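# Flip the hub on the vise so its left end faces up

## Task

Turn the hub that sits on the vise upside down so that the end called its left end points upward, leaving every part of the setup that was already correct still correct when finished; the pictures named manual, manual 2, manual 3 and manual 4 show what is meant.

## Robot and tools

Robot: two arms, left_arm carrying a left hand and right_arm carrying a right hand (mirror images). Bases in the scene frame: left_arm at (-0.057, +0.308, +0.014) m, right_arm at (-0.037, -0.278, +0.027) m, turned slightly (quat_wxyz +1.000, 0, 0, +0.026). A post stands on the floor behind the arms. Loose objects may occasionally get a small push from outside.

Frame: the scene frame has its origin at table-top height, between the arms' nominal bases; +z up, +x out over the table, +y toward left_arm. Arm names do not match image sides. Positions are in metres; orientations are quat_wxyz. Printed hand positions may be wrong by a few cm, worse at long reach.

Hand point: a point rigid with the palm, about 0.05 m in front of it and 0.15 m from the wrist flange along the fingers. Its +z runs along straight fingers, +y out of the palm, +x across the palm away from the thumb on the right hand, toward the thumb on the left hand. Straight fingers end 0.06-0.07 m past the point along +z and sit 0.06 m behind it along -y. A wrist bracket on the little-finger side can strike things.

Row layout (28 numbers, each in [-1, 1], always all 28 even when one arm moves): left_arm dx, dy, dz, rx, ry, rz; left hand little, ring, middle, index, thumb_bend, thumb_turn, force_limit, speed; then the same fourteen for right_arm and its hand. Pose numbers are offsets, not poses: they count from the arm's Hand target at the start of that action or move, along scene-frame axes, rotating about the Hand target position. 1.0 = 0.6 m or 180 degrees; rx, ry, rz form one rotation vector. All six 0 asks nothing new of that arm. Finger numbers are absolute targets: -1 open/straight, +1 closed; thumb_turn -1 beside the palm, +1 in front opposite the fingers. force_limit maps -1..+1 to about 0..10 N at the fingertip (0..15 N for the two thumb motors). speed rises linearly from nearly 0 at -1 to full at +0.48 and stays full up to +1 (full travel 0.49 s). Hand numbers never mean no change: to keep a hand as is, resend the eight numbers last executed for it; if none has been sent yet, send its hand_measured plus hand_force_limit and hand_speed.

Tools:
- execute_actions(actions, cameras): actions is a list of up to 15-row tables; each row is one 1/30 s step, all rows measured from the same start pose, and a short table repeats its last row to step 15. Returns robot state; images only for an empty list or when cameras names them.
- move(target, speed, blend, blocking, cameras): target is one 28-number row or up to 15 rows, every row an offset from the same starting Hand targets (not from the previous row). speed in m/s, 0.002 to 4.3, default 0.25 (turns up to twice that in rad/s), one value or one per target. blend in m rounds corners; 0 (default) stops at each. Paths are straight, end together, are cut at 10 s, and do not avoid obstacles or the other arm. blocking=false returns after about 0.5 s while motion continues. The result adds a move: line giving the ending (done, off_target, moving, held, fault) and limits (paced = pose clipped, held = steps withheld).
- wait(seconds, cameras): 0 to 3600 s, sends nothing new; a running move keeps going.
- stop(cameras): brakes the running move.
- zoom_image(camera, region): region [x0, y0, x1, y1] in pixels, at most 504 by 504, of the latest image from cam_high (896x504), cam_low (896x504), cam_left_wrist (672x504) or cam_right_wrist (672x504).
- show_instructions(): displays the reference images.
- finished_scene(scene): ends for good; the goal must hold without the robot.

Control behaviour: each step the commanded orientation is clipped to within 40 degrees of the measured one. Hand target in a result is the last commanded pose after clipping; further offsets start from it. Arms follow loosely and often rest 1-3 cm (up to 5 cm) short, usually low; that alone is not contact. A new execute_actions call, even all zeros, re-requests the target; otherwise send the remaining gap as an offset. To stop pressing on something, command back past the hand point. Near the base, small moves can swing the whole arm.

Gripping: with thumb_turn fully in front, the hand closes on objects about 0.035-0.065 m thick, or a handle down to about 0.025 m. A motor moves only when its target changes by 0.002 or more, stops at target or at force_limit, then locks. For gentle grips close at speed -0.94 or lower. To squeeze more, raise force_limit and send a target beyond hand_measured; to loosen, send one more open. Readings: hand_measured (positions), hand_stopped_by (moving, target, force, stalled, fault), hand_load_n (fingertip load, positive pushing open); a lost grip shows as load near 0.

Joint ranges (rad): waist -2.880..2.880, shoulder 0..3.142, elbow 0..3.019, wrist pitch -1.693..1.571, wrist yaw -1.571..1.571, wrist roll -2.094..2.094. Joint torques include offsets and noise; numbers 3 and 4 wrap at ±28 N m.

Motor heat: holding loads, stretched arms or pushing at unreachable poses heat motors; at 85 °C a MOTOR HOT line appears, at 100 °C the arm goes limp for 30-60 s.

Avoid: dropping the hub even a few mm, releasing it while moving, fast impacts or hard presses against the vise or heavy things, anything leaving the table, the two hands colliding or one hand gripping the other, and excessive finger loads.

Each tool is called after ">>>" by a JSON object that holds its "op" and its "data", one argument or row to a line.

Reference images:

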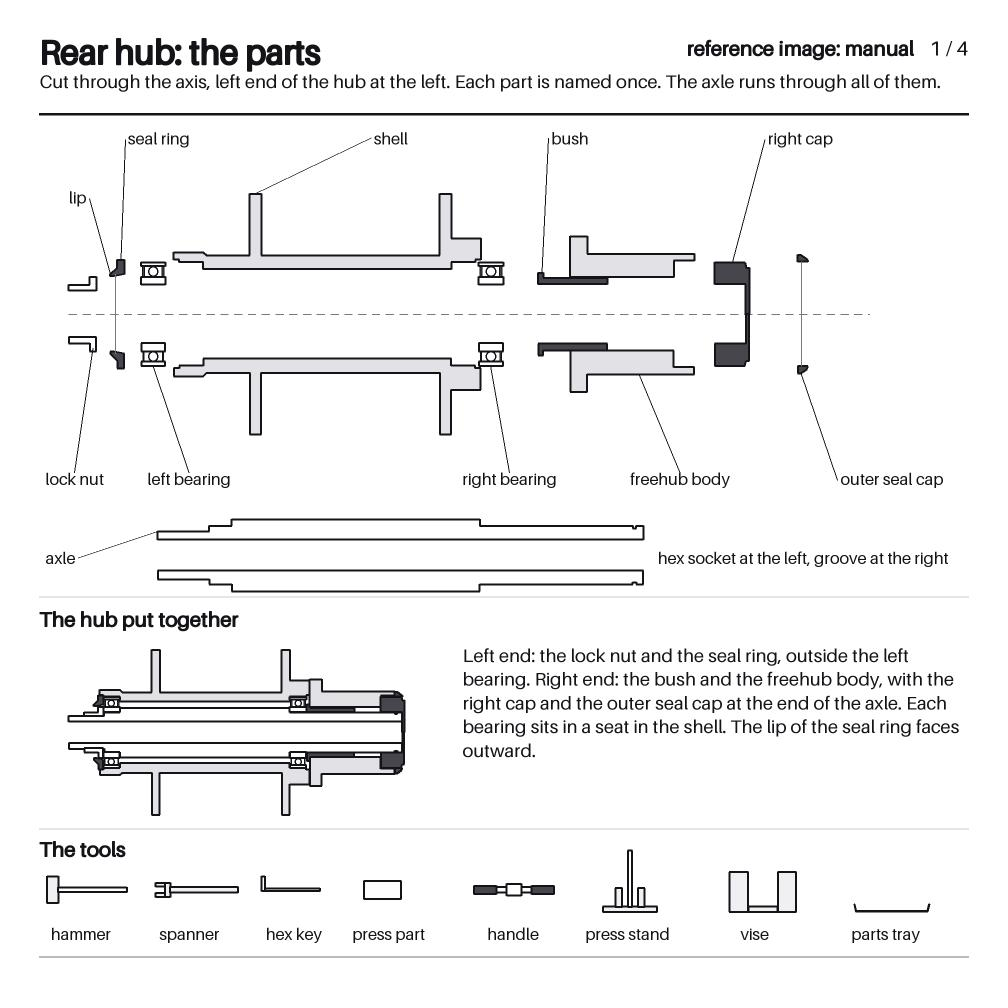

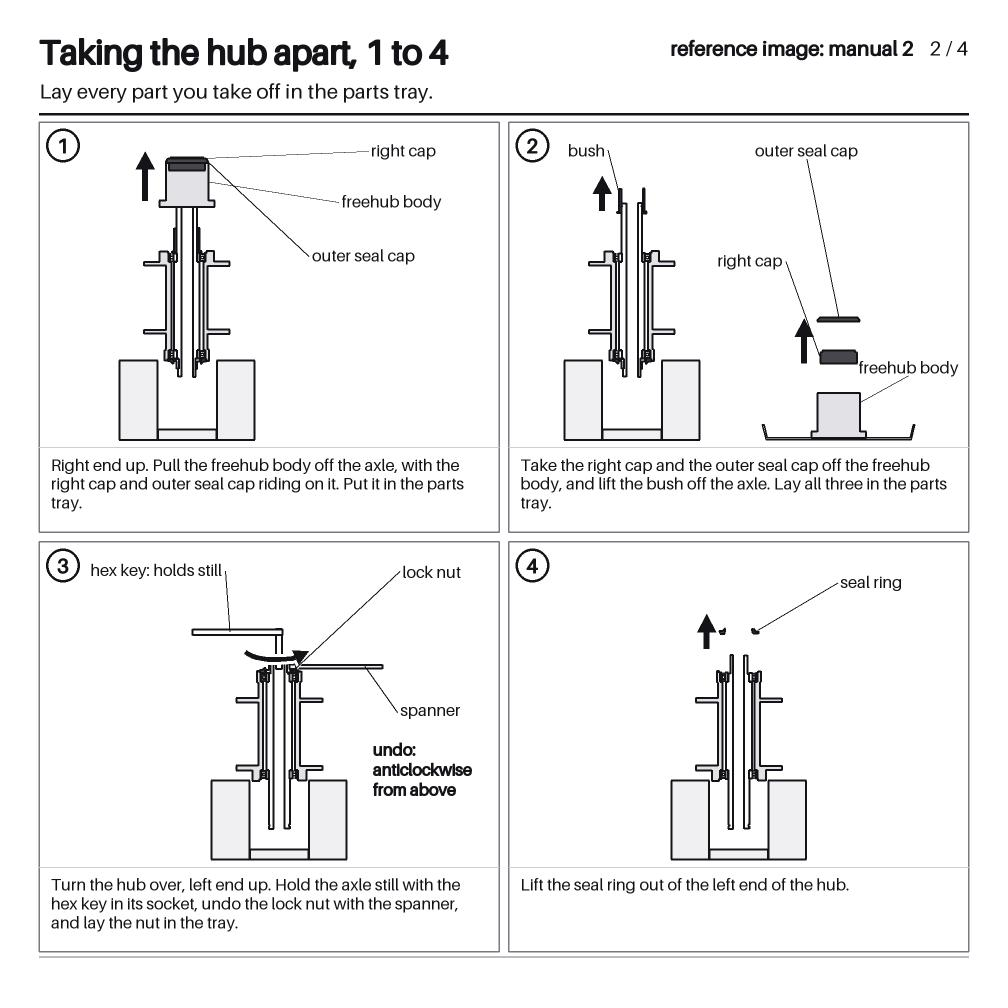

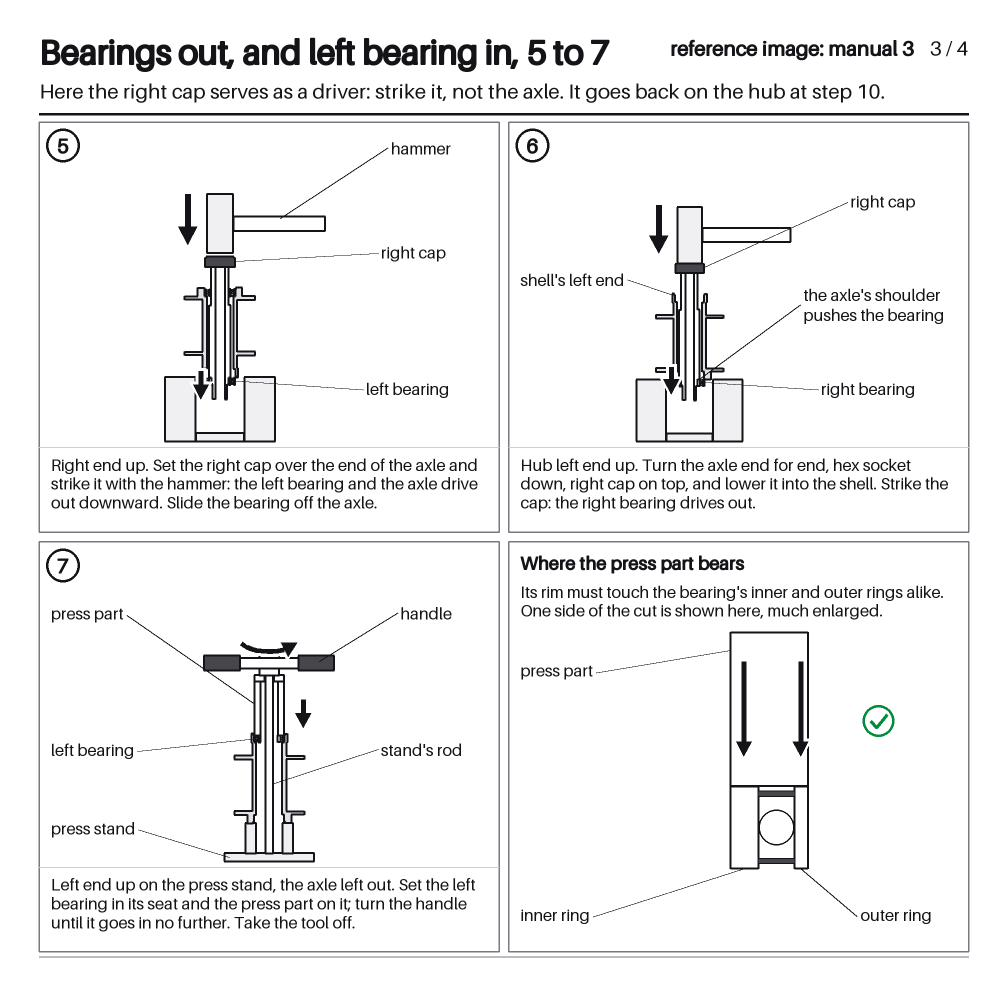

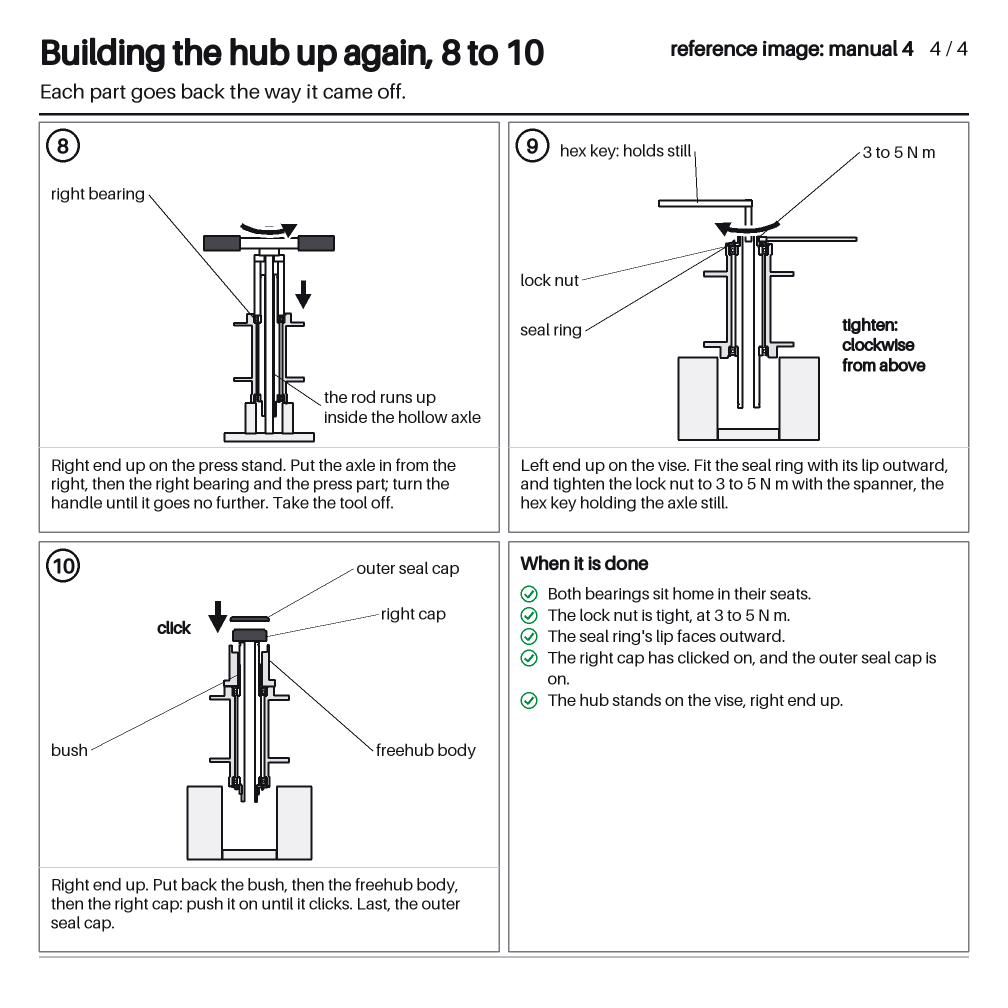

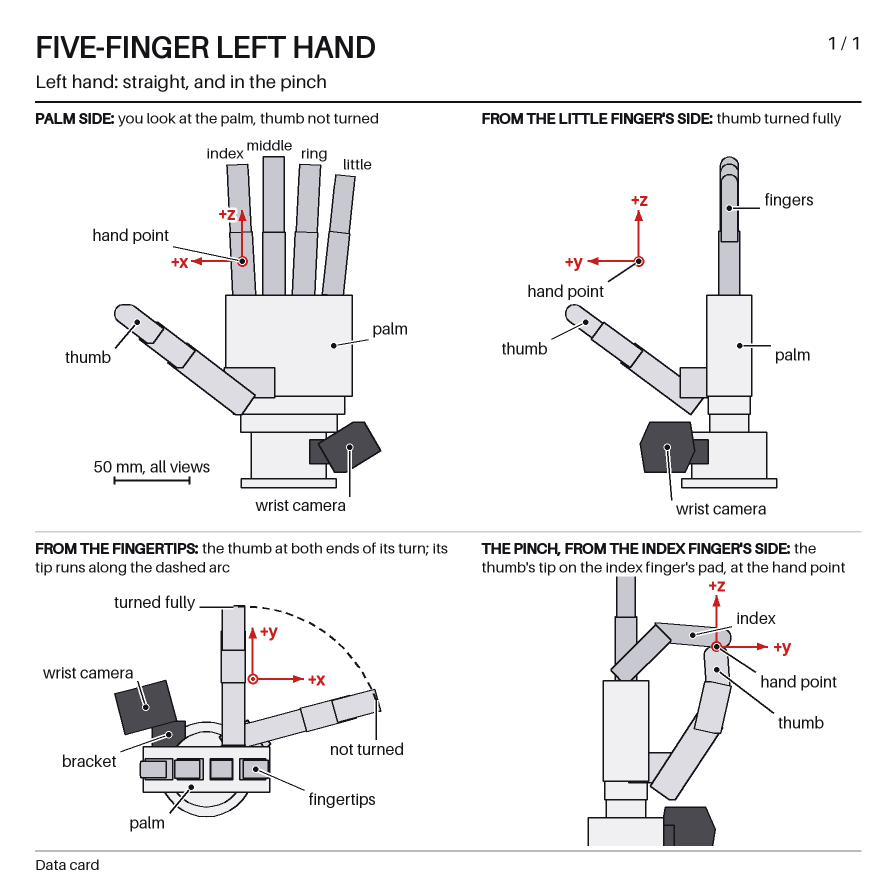

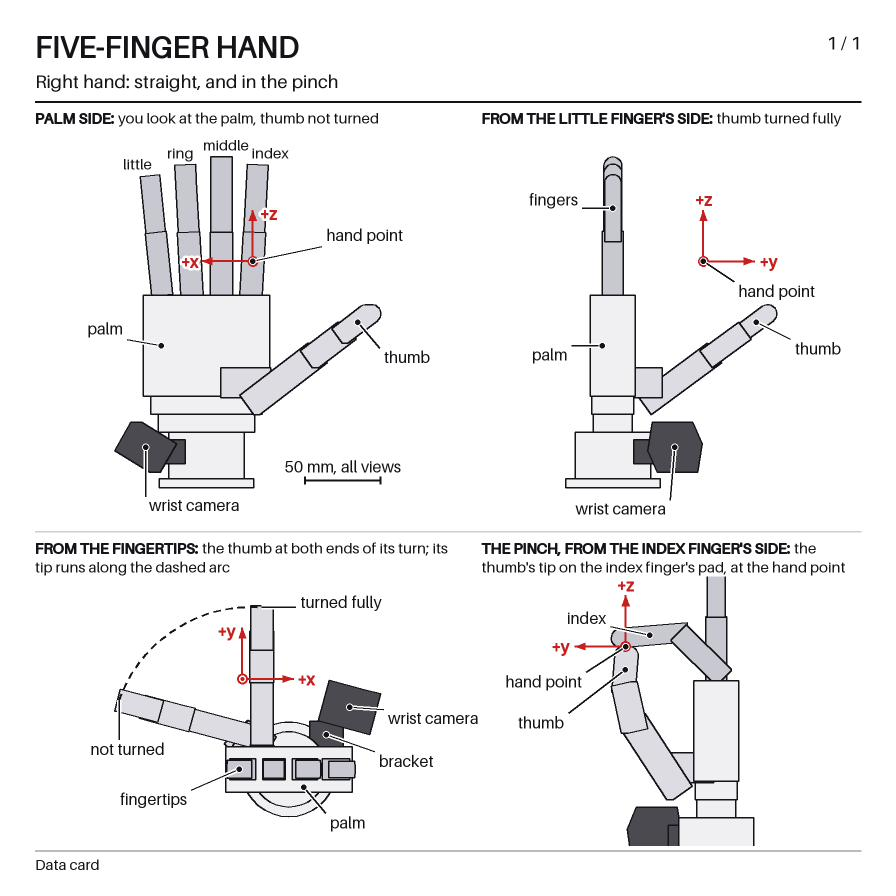

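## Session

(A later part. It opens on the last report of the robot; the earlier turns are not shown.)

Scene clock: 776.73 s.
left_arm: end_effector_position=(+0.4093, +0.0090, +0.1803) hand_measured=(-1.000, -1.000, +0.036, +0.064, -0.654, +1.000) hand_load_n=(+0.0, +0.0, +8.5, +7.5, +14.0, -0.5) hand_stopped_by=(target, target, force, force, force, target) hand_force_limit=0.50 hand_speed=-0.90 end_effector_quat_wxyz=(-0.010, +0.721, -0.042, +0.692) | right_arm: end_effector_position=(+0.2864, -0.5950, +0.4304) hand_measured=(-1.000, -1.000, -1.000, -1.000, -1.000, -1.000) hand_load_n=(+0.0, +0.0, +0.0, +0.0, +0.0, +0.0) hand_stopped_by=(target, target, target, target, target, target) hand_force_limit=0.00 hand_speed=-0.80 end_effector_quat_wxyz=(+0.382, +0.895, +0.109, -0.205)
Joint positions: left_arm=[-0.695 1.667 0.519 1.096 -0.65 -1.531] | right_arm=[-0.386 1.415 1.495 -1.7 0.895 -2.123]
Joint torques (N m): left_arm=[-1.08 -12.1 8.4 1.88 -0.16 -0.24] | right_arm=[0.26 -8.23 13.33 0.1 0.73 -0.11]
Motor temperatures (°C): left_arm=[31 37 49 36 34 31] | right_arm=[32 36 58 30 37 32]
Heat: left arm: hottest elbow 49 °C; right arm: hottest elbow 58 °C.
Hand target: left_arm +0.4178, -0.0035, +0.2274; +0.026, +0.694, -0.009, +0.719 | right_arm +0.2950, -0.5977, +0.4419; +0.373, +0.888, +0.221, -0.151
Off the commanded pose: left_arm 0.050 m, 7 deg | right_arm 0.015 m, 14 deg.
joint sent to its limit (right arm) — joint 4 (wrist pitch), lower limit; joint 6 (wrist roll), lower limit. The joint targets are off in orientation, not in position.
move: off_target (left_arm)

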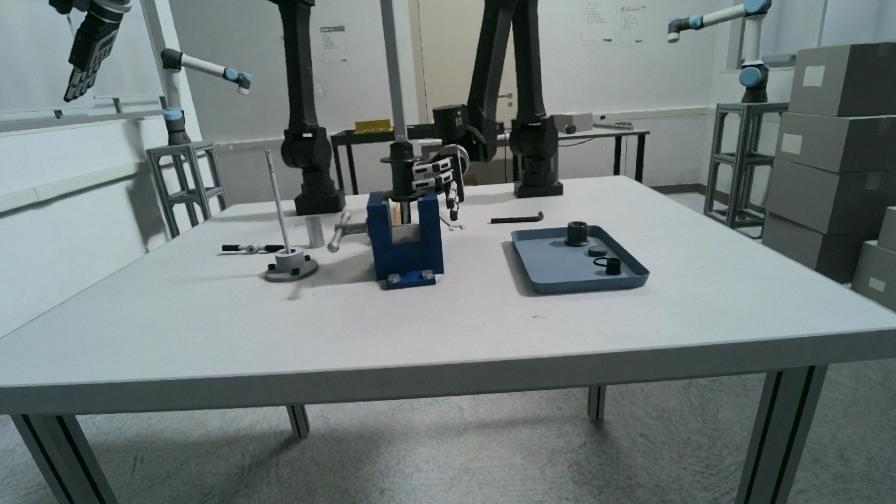

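>>> {"op": "move", "data": {
  "target": [0,-0.005,0.015,0,0,0,-1,-1,0.4,0.4,0.35,1,0.5,-0.9,0,0,0,0,0,0,-1,-1,-1,-1,-1,-1,0,-0.8],
  "speed": 0.02,
  "cameras": ["cam_low"]
}}

>>> {"op": "zoom_image", "data": {
  "camera": "cam_low",
  "region": [360, 150, 450, 230]
}}

Scene clock: 780.63 s.
left_arm: end_effector_position=(+0.4094, +0.0081, +0.1807) hand_measured=(-1.000, -1.000, +0.036, +0.064, -0.654, +1.000) hand_load_n=(+0.0, +0.0, +9.0, +7.5, +14.5, -1.0) hand_stopped_by=(target, target, force, force, force, target) hand_force_limit=0.50 hand_speed=-0.90 end_effector_quat_wxyz=(-0.015, +0.725, -0.045, +0.687) | right_arm: end_effector_position=(+0.2864, -0.5950, +0.4304) hand_measured=(-1.000, -1.000, -1.000, -1.000, -1.000, -1.000) hand_load_n=(+0.0, +0.0, +0.0, +0.0, +0.0, +0.0) hand_stopped_by=(target, target, target, target, target, target) hand_force_limit=0.00 hand_speed=-0.80 end_effector_quat_wxyz=(+0.382, +0.895, +0.109, -0.205)
Joint positions: left_arm=[-0.698 1.648 0.522 1.055 -0.656 -1.531] | right_arm=[-0.386 1.415 1.495 -1.7 0.895 -2.123]
Joint torques (N m): left_arm=[-1.44 -12.04 8.92 2.11 -0.16 -0.22] | right_arm=[0.38 -7.77 13.16 0.06 0.73 -0.11]
Motor temperatures (°C): left_arm=[31 37 49 36 34 31] | right_arm=[32 36 58 30 37 32]
Heat: left arm: hottest elbow 49 °C; right arm: hottest elbow 58 °C.
Hand target: left_arm +0.4178, -0.0066, +0.2366; +0.026, +0.694, -0.009, +0.719 | right_arm +0.2950, -0.5977, +0.4419; +0.373, +0.888, +0.221, -0.151
Off the commanded pose: left_arm 0.058 m, 8 deg | right_arm 0.015 m, 14 deg.
joint sent to its limit (right arm) — joint 4 (wrist pitch), lower limit; joint 6 (wrist roll), lower limit. The joint targets are off in orientation, not in position.
move: off_target (left_arm)

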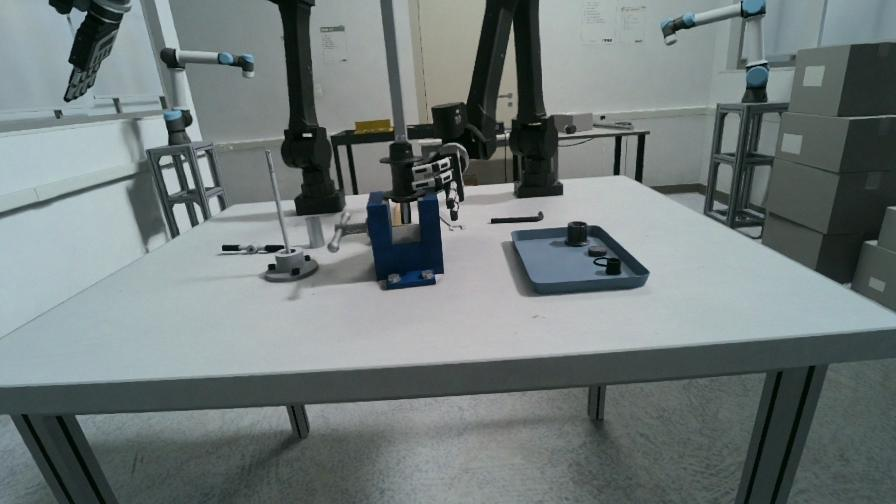

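Scaled by 5.600 from the camera's image (finer frame: 1280x720).

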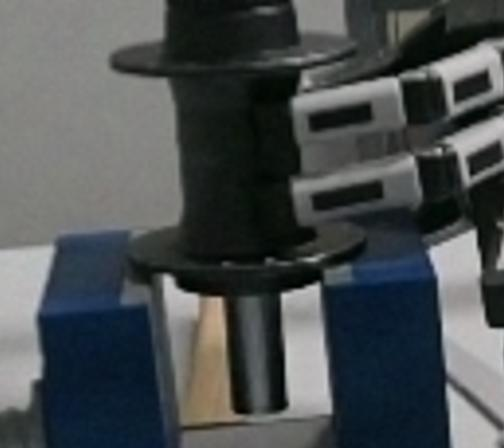

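>>> {"op": "move", "data": {
  "target": [0,-0.002,0.01,0,0,0,-1,-1,0.4,0.4,0.35,1,0.5,-0.9,0,0,0,0,0,0,-1,-1,-1,-1,-1,-1,0,-0.8],
  "speed": 0.02,
  "cameras": ["cam_low"]
}}

>>> {"op": "zoom_image", "data": {
  "camera": "cam_low",
  "region": [360, 150, 450, 230]
}}

Scene clock: 784.40 s.
left_arm: end_effector_position=(+0.4081, +0.0069, +0.1809) hand_measured=(-1.000, -1.000, +0.036, +0.064, -0.654, +1.000) hand_load_n=(+0.0, +0.0, +8.5, +7.5, +14.5, -1.0) hand_stopped_by=(target, target, force, force, force, target) hand_force_limit=0.50 hand_speed=-0.90 end_effector_quat_wxyz=(-0.017, +0.729, -0.049, +0.683) | right_arm: end_effector_position=(+0.2864, -0.5950, +0.4304) hand_measured=(-1.000, -1.000, -1.000, -1.000, -1.000, -1.000) hand_load_n=(+0.0, +0.0, +0.0, +0.0, +0.0, +0.0) hand_stopped_by=(target, target, target, target, target, target) hand_force_limit=0.00 hand_speed=-0.80 end_effector_quat_wxyz=(+0.382, +0.895, +0.109, -0.205)
Joint positions: left_arm=[-0.702 1.635 0.522 1.029 -0.658 -1.531] | right_arm=[-0.386 1.415 1.495 -1.7 0.895 -2.123]
Joint torques (N m): left_arm=[-1.32 -13.57 9.22 2.35 -0.19 -0.23] | right_arm=[-0.38 -8 13.16 -0.06 0.69 -0.11]
Motor temperatures (°C): left_arm=[31 37 49 36 34 31] | right_arm=[32 36 58 30 37 32]
Heat: left arm: hottest elbow 49 °C; right arm: hottest elbow 58 °C.
Hand target: left_arm +0.4178, -0.0079, +0.2427; +0.026, +0.694, -0.009, +0.719 | right_arm +0.2950, -0.5977, +0.4419; +0.373, +0.888, +0.221, -0.151
Off the commanded pose: left_arm 0.064 m, 9 deg | right_arm 0.015 m, 14 deg.
joint sent to its limit (right arm) — joint 4 (wrist pitch), lower limit; joint 6 (wrist roll), lower limit. The joint targets are off in orientation, not in position.
move: off_target (left_arm)

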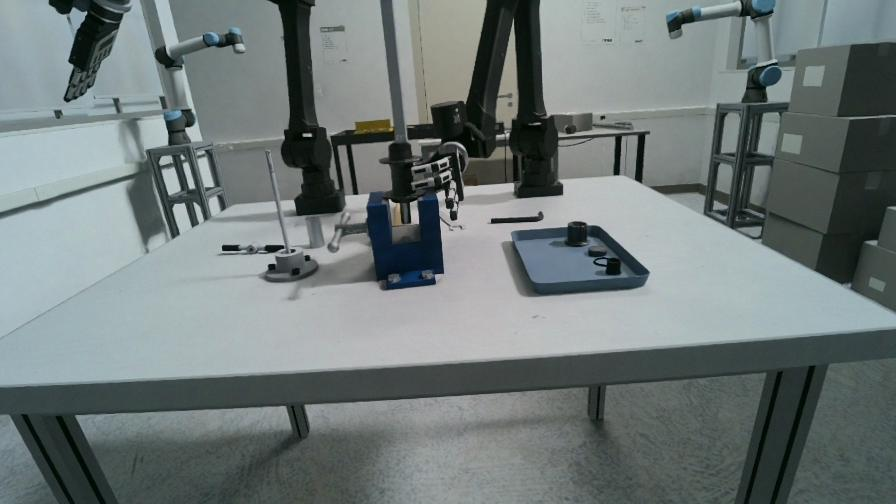

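Scaled by 5.600 from the camera's image (finer frame: 1280x720).

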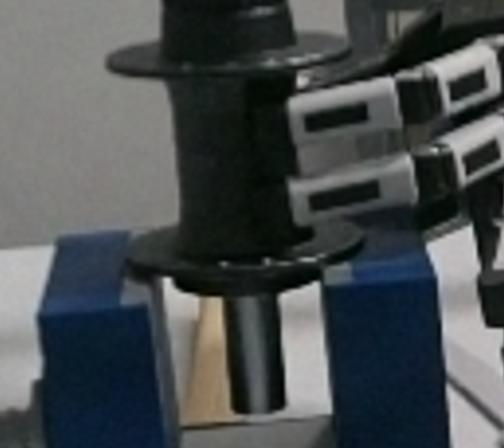

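>>> {"op": "move", "data": {
  "target": [0,0.002,0.008,0,0,0,-1,-1,0.4,0.4,0.35,1,0.5,-0.9,0,0,0,0,0,0,-1,-1,-1,-1,-1,-1,0,-0.8],
  "speed": 0.02,
  "cameras": ["cam_low"]
}}

>>> {"op": "zoom_image", "data": {
  "camera": "cam_low",
  "region": [360, 150, 450, 230]
}}

Scene clock: 787.30 s.
left_arm: end_effector_position=(+0.4077, +0.0073, +0.1839) hand_measured=(-1.000, -1.000, +0.036, +0.064, -0.654, +1.000) hand_load_n=(+0.0, +0.5, +8.5, +7.0, +14.5, -1.0) hand_stopped_by=(target, target, force, force, force, target) hand_force_limit=0.50 hand_speed=-0.90 end_effector_quat_wxyz=(-0.018, +0.730, -0.049, +0.682) | right_arm: end_effector_position=(+0.2864, -0.5950, +0.4304) hand_measured=(-1.000, -1.000, -1.000, -1.000, -1.000, -1.000) hand_load_n=(+0.0, +0.0, +0.0, +0.0, +0.0, +0.0) hand_stopped_by=(target, target, target, target, target, target) hand_force_limit=0.00 hand_speed=-0.80 end_effector_quat_wxyz=(+0.382, +0.895, +0.109, -0.205)
Joint positions: left_arm=[-0.702 1.619 0.522 1.009 -0.658 -1.531] | right_arm=[-0.386 1.415 1.495 -1.7 0.895 -2.123]
Joint torques (N m): left_arm=[-1.49 -13.33 9.37 2.47 -0.06 -0.22] | right_arm=[0.15 -7.77 13.24 0.18 0.72 -0.11]
Motor temperatures (°C): left_arm=[31 37 49 36 34 31] | right_arm=[32 36 58 30 37 32]
Heat: left arm: hottest elbow 49 °C; right arm: hottest elbow 58 °C.
Hand target: left_arm +0.4178, -0.0067, +0.2474; +0.026, +0.694, -0.009, +0.719 | right_arm +0.2950, -0.5977, +0.4419; +0.373, +0.888, +0.221, -0.151
Off the commanded pose: left_arm 0.066 m, 9 deg | right_arm 0.015 m, 14 deg.
joint sent to its limit (right arm) — joint 4 (wrist pitch), lower limit; joint 6 (wrist roll), lower limit. The joint targets are off in orientation, not in position.
move: off_target (left_arm)

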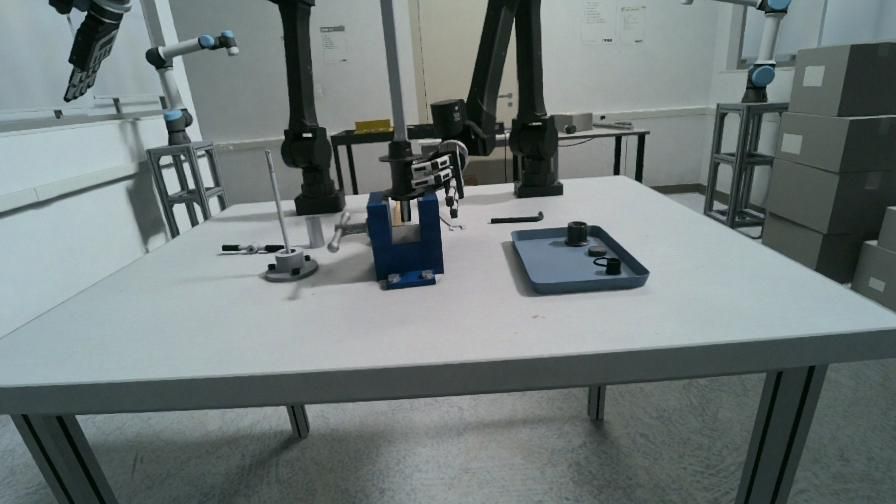

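Scaled by 5.600 from the camera's image (finer frame: 1280x720).

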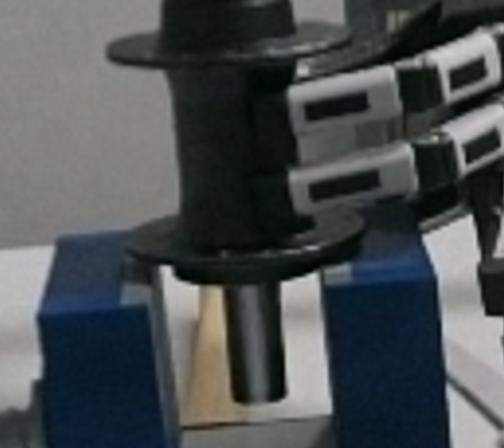

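>>> {"op": "move", "data": {
  "target": [0,-0.01,0,0,0,0,-1,-1,0.4,0.4,0.35,1,0.5,-0.9,0,0,0,0,0,0,-1,-1,-1,-1,-1,-1,0,-0.8],
  "speed": 0.02,
  "cameras": ["cam_low"]
}}

>>> {"op": "zoom_image", "data": {
  "camera": "cam_low",
  "region": [360, 150, 450, 230]
}}

Scene clock: 791.07 s.
left_arm: end_effector_position=(+0.4047, +0.0033, +0.1830) hand_measured=(-1.000, -1.000, +0.036, +0.064, -0.654, +1.000) hand_load_n=(+0.0, +0.0, +8.5, +7.0, +14.5, -1.0) hand_stopped_by=(target, target, force, force, force, target) hand_force_limit=0.50 hand_speed=-0.90 end_effector_quat_wxyz=(-0.018, +0.730, -0.052, +0.681) | right_arm: end_effector_position=(+0.2864, -0.5950, +0.4304) hand_measured=(-1.000, -1.000, -1.000, -1.000, -1.000, -1.000) hand_load_n=(+0.0, +0.0, +0.0, +0.0, +0.0, +0.0) hand_stopped_by=(target, target, target, target, target, target) hand_force_limit=0.00 hand_speed=-0.80 end_effector_quat_wxyz=(+0.382, +0.895, +0.109, -0.205)
Joint positions: left_arm=[-0.714 1.619 0.522 1.006 -0.667 -1.531] | right_arm=[-0.386 1.415 1.495 -1.7 0.895 -2.123]
Joint torques (N m): left_arm=[-1.08 -13.04 10.13 2.56 -0.21 -0.26] | right_arm=[-0.26 -7.88 13.27 -0.13 0.68 -0.09]
Motor temperatures (°C): left_arm=[31 37 49 36 34 31] | right_arm=[32 36 58 30 37 32]
Heat: left arm: hottest elbow 49 °C; right arm: hottest elbow 58 °C.
Hand target: left_arm +0.4178, -0.0127, +0.2474; +0.026, +0.694, -0.009, +0.719 | right_arm +0.2950, -0.5977, +0.4419; +0.373, +0.888, +0.221, -0.151
Off the commanded pose: left_arm 0.068 m, 9 deg | right_arm 0.015 m, 14 deg.
joint sent to its limit (right arm) — joint 4 (wrist pitch), lower limit; joint 6 (wrist roll), lower limit. The joint targets are off in orientation, not in position.
move: off_target (left_arm)

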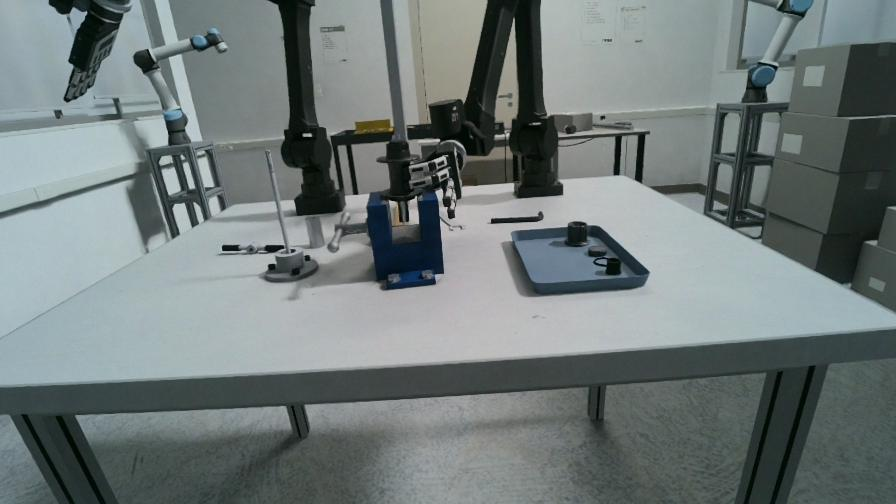

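Scaled by 5.600 from the camera's image (finer frame: 1280x720).

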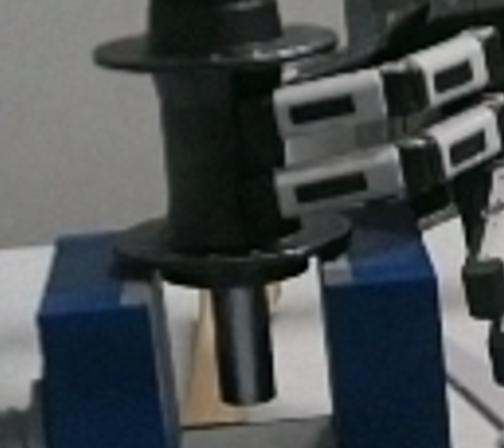

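>>> {"op": "move", "data": {
  "target": [0,0.003,-0.03,0,0,0,-1,-1,0.4,0.4,0.35,1,0.5,-0.9,0,0,0,0,0,0,-1,-1,-1,-1,-1,-1,0,-0.8],
  "speed": 0.02,
  "cameras": ["cam_low"]
}}

>>> {"op": "zoom_image", "data": {
  "camera": "cam_low",
  "region": [360, 150, 450, 230]
}}

Scene clock: 796.13 s.
left_arm: end_effector_position=(+0.4052, +0.0028, +0.1808) hand_measured=(-1.000, -1.000, +0.036, +0.064, -0.654, +1.000) hand_load_n=(+0.0, +0.0, +8.5, +7.0, +15.0, -1.0) hand_stopped_by=(target, target, force, force, force, target) hand_force_limit=0.50 hand_speed=-0.90 end_effector_quat_wxyz=(-0.014, +0.726, -0.048, +0.685) | right_arm: end_effector_position=(+0.2864, -0.5950, +0.4304) hand_measured=(-1.000, -1.000, -1.000, -1.000, -1.000, -1.000) hand_load_n=(+0.0, +0.0, +0.0, +0.0, +0.0, +0.0) hand_stopped_by=(target, target, target, target, target, target) hand_force_limit=0.00 hand_speed=-0.80 end_effector_quat_wxyz=(+0.382, +0.895, +0.109, -0.205)
Joint positions: left_arm=[-0.714 1.643 0.522 1.045 -0.667 -1.531] | right_arm=[-0.386 1.415 1.495 -1.7 0.895 -2.123]
Joint torques (N m): left_arm=[-0.15 -9.88 8.96 3.23 -0.05 -0.23] | right_arm=[0.32 -7.24 13.22 0.02 0.66 -0.11]
Motor temperatures (°C): left_arm=[31 38 50 36 34 31] | right_arm=[32 36 58 30 37 32]
Heat: left arm: hottest elbow 50 °C; right arm: hottest elbow 58 °C.
Hand target: left_arm +0.4178, -0.0109, +0.2295; +0.026, +0.694, -0.009, +0.719 | right_arm +0.2950, -0.5977, +0.4419; +0.373, +0.888, +0.221, -0.151
Off the commanded pose: left_arm 0.052 m, 8 deg | right_arm 0.015 m, 14 deg.
joint sent to its limit (right arm) — joint 4 (wrist pitch), lower limit; joint 6 (wrist roll), lower limit. The joint targets are off in orientation, not in position.
move: off_target (left_arm)

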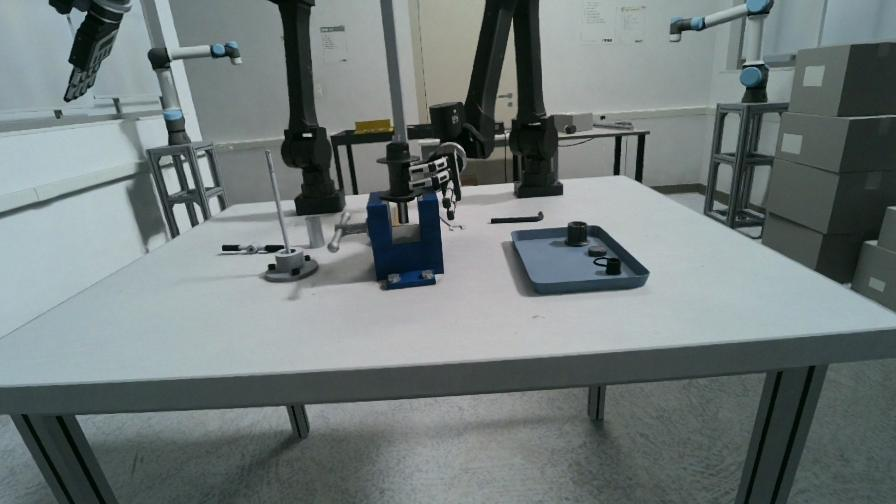

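Scaled by 5.600 from the camera's image (finer frame: 1280x720).

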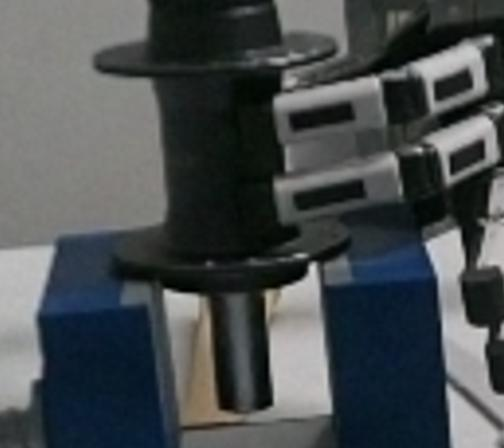

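>>> {"op": "move", "data": {
  "target": [0,0.003,-0.03,0,0,0,-1,-1,0.4,0.4,0.35,1,0.5,-0.9,0,0,0,0,0,0,-1,-1,-1,-1,-1,-1,0,-0.8],
  "speed": 0.02,
  "cameras": ["cam_low"]
}}

>>> {"op": "zoom_image", "data": {
  "camera": "cam_low",
  "region": [360, 150, 450, 230]
}}

Scene clock: 799.77 s.
left_arm: end_effector_position=(+0.4063, +0.0019, +0.1785) hand_measured=(-1.000, -1.000, +0.036, +0.064, -0.654, +1.000) hand_load_n=(+0.0, +0.0, +7.5, +6.0, +15.0, -1.0) hand_stopped_by=(target, target, force, force, force, target) hand_force_limit=0.50 hand_speed=-0.90 end_effector_quat_wxyz=(-0.006, +0.717, -0.040, +0.696) | right_arm: end_effector_position=(+0.2864, -0.5950, +0.4304) hand_measured=(-1.000, -1.000, -1.000, -1.000, -1.000, -1.000) hand_load_n=(+0.0, +0.0, +0.0, +0.0, +0.0, +0.0) hand_stopped_by=(target, target, target, target, target, target) hand_force_limit=0.00 hand_speed=-0.80 end_effector_quat_wxyz=(+0.382, +0.895, +0.109, -0.205)
Joint positions: left_arm=[-0.714 1.69 0.524 1.126 -0.667 -1.532] | right_arm=[-0.386 1.415 1.495 -1.7 0.895 -2.123]
Joint torques (N m): left_arm=[-0.03 -9.35 8.18 2.74 0.14 -0.27] | right_arm=[0.26 -8.06 13.16 0.14 0.73 -0.1]
Motor temperatures (°C): left_arm=[31 38 50 36 34 31] | right_arm=[32 36 58 30 37 32]
Heat: left arm: hottest elbow 50 °C; right arm: hottest elbow 58 °C.
Hand target: left_arm +0.4178, -0.0090, +0.2114; +0.026, +0.694, -0.009, +0.719 | right_arm +0.2950, -0.5977, +0.4419; +0.373, +0.888, +0.221, -0.151
Off the commanded pose: left_arm 0.037 m, 6 deg | right_arm 0.015 m, 14 deg.
joint sent to its limit (right arm) — joint 4 (wrist pitch), lower limit; joint 6 (wrist roll), lower limit. The joint targets are off in orientation, not in position.
move: off_target (left_arm)

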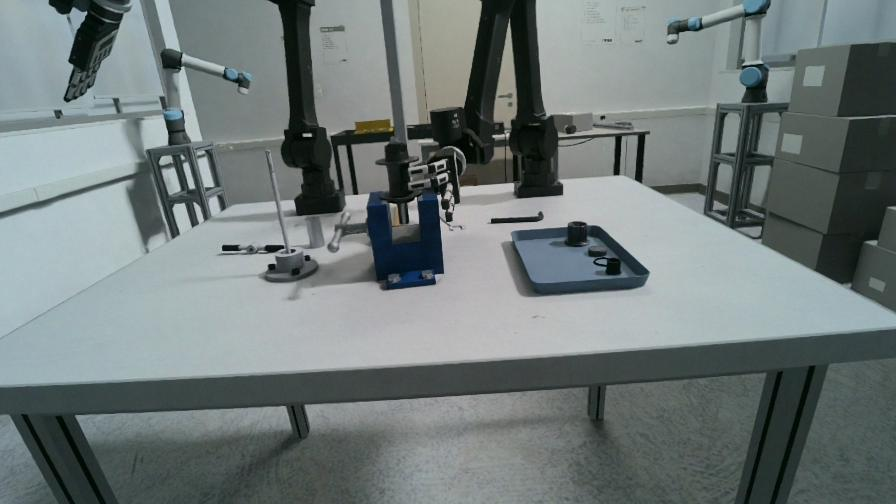

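Scaled by 5.600 from the camera's image (finer frame: 1280x720).

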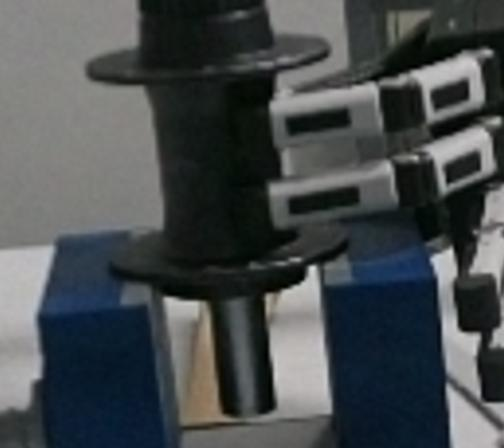

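>>> {"op": "move", "data": {
  "target": [0,0.003,-0.008,-0.015,0,0,-1,-1,0.4,0.4,0.35,1,0.5,-0.9,0,0,0,0,0,0,-1,-1,-1,-1,-1,-1,0,-0.8],
  "speed": 0.02,
  "cameras": ["cam_low","cam_left_wrist","cam_high"]
}}

>>> {"op": "zoom_image", "data": {
  "camera": "cam_low",
  "region": [360, 150, 450, 230]
}}

>>> {"op": "zoom_image", "data": {
  "camera": "cam_high",
  "region": [420, 180, 530, 290]
}}

Scene clock: 807.47 s.
left_arm: end_effector_position=(+0.4064, +0.0032, +0.1779) hand_measured=(-1.000, -1.000, +0.036, +0.064, -0.654, +1.000) hand_load_n=(+0.0, +0.0, +8.0, +5.5, +15.0, -1.0) hand_stopped_by=(target, target, force, force, force, target) hand_force_limit=0.50 hand_speed=-0.90 end_effector_quat_wxyz=(+0.013, +0.714, -0.020, +0.699) | right_arm: end_effector_position=(+0.2864, -0.5950, +0.4304) hand_measured=(-1.000, -1.000, -1.000, -1.000, -1.000, -1.000) hand_load_n=(+0.0, +0.0, +0.0, +0.0, +0.0, +0.0) hand_stopped_by=(target, target, target, target, target, target) hand_force_limit=0.00 hand_speed=-0.80 end_effector_quat_wxyz=(+0.382, +0.895, +0.109, -0.205)
Joint positions: left_arm=[-0.714 1.716 0.524 1.164 -0.667 -1.577] | right_arm=[-0.386 1.415 1.495 -1.7 0.895 -2.123]
Joint torques (N m): left_arm=[-0.15 -9.64 7.9 2.69 -0.03 -0.25] | right_arm=[0.44 -7.82 13.2 -0.09 0.71 -0.11]
Motor temperatures (°C): left_arm=[31 38 50 36 34 31] | right_arm=[32 36 58 30 37 32]
Heat: left arm: hottest elbow 50 °C; right arm: hottest elbow 58 °C.
Hand target: left_arm +0.4178, -0.0072, +0.2066; +0.043, +0.693, +0.008, +0.719 | right_arm +0.2950, -0.5977, +0.4419; +0.373, +0.888, +0.221, -0.151
Off the commanded pose: left_arm 0.032 m, 6 deg | right_arm 0.015 m, 14 deg.
joint sent to its limit (right arm) — joint 4 (wrist pitch), lower limit; joint 6 (wrist roll), lower limit. The joint targets are off in orientation, not in position.
move: off_target (left_arm)
Images, in order (width x height): cam_high 896x504, cam_low 896x504, cam_left_wrist 672x504.

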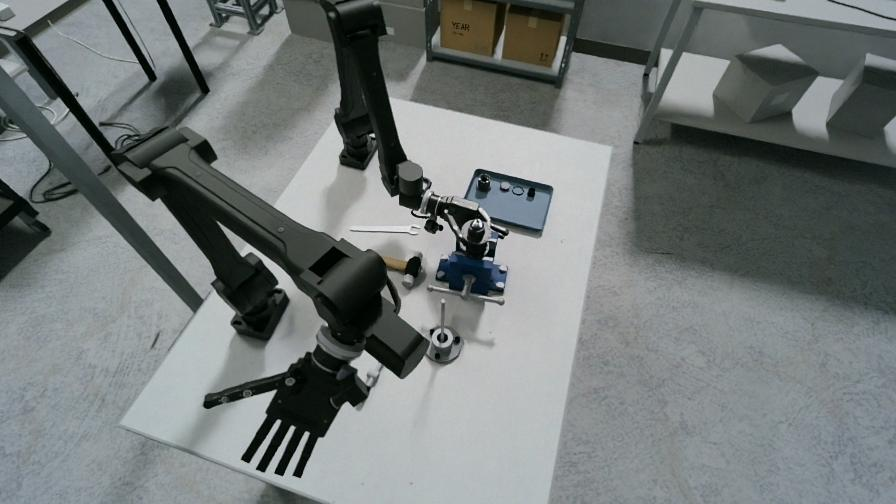

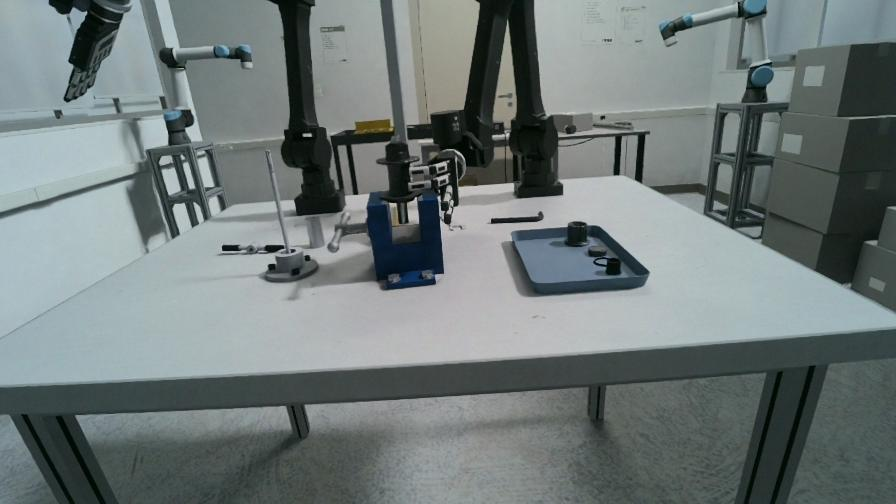

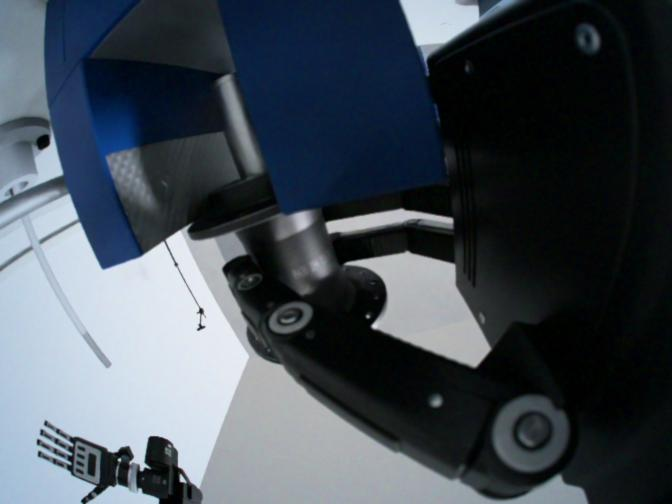

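Scaled by 5.600 from the camera's image (finer frame: 1280x720).

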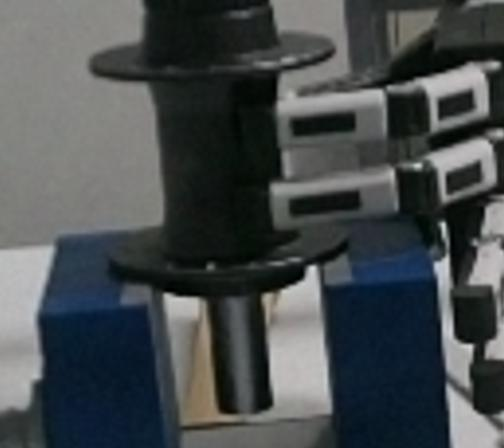

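Scaled by 4.582 from the camera's image (finer frame: 1280x720).

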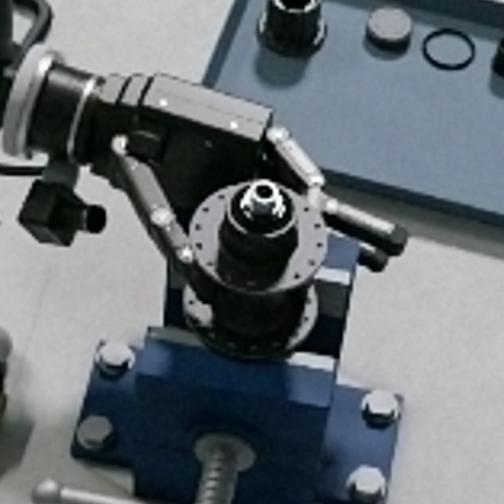

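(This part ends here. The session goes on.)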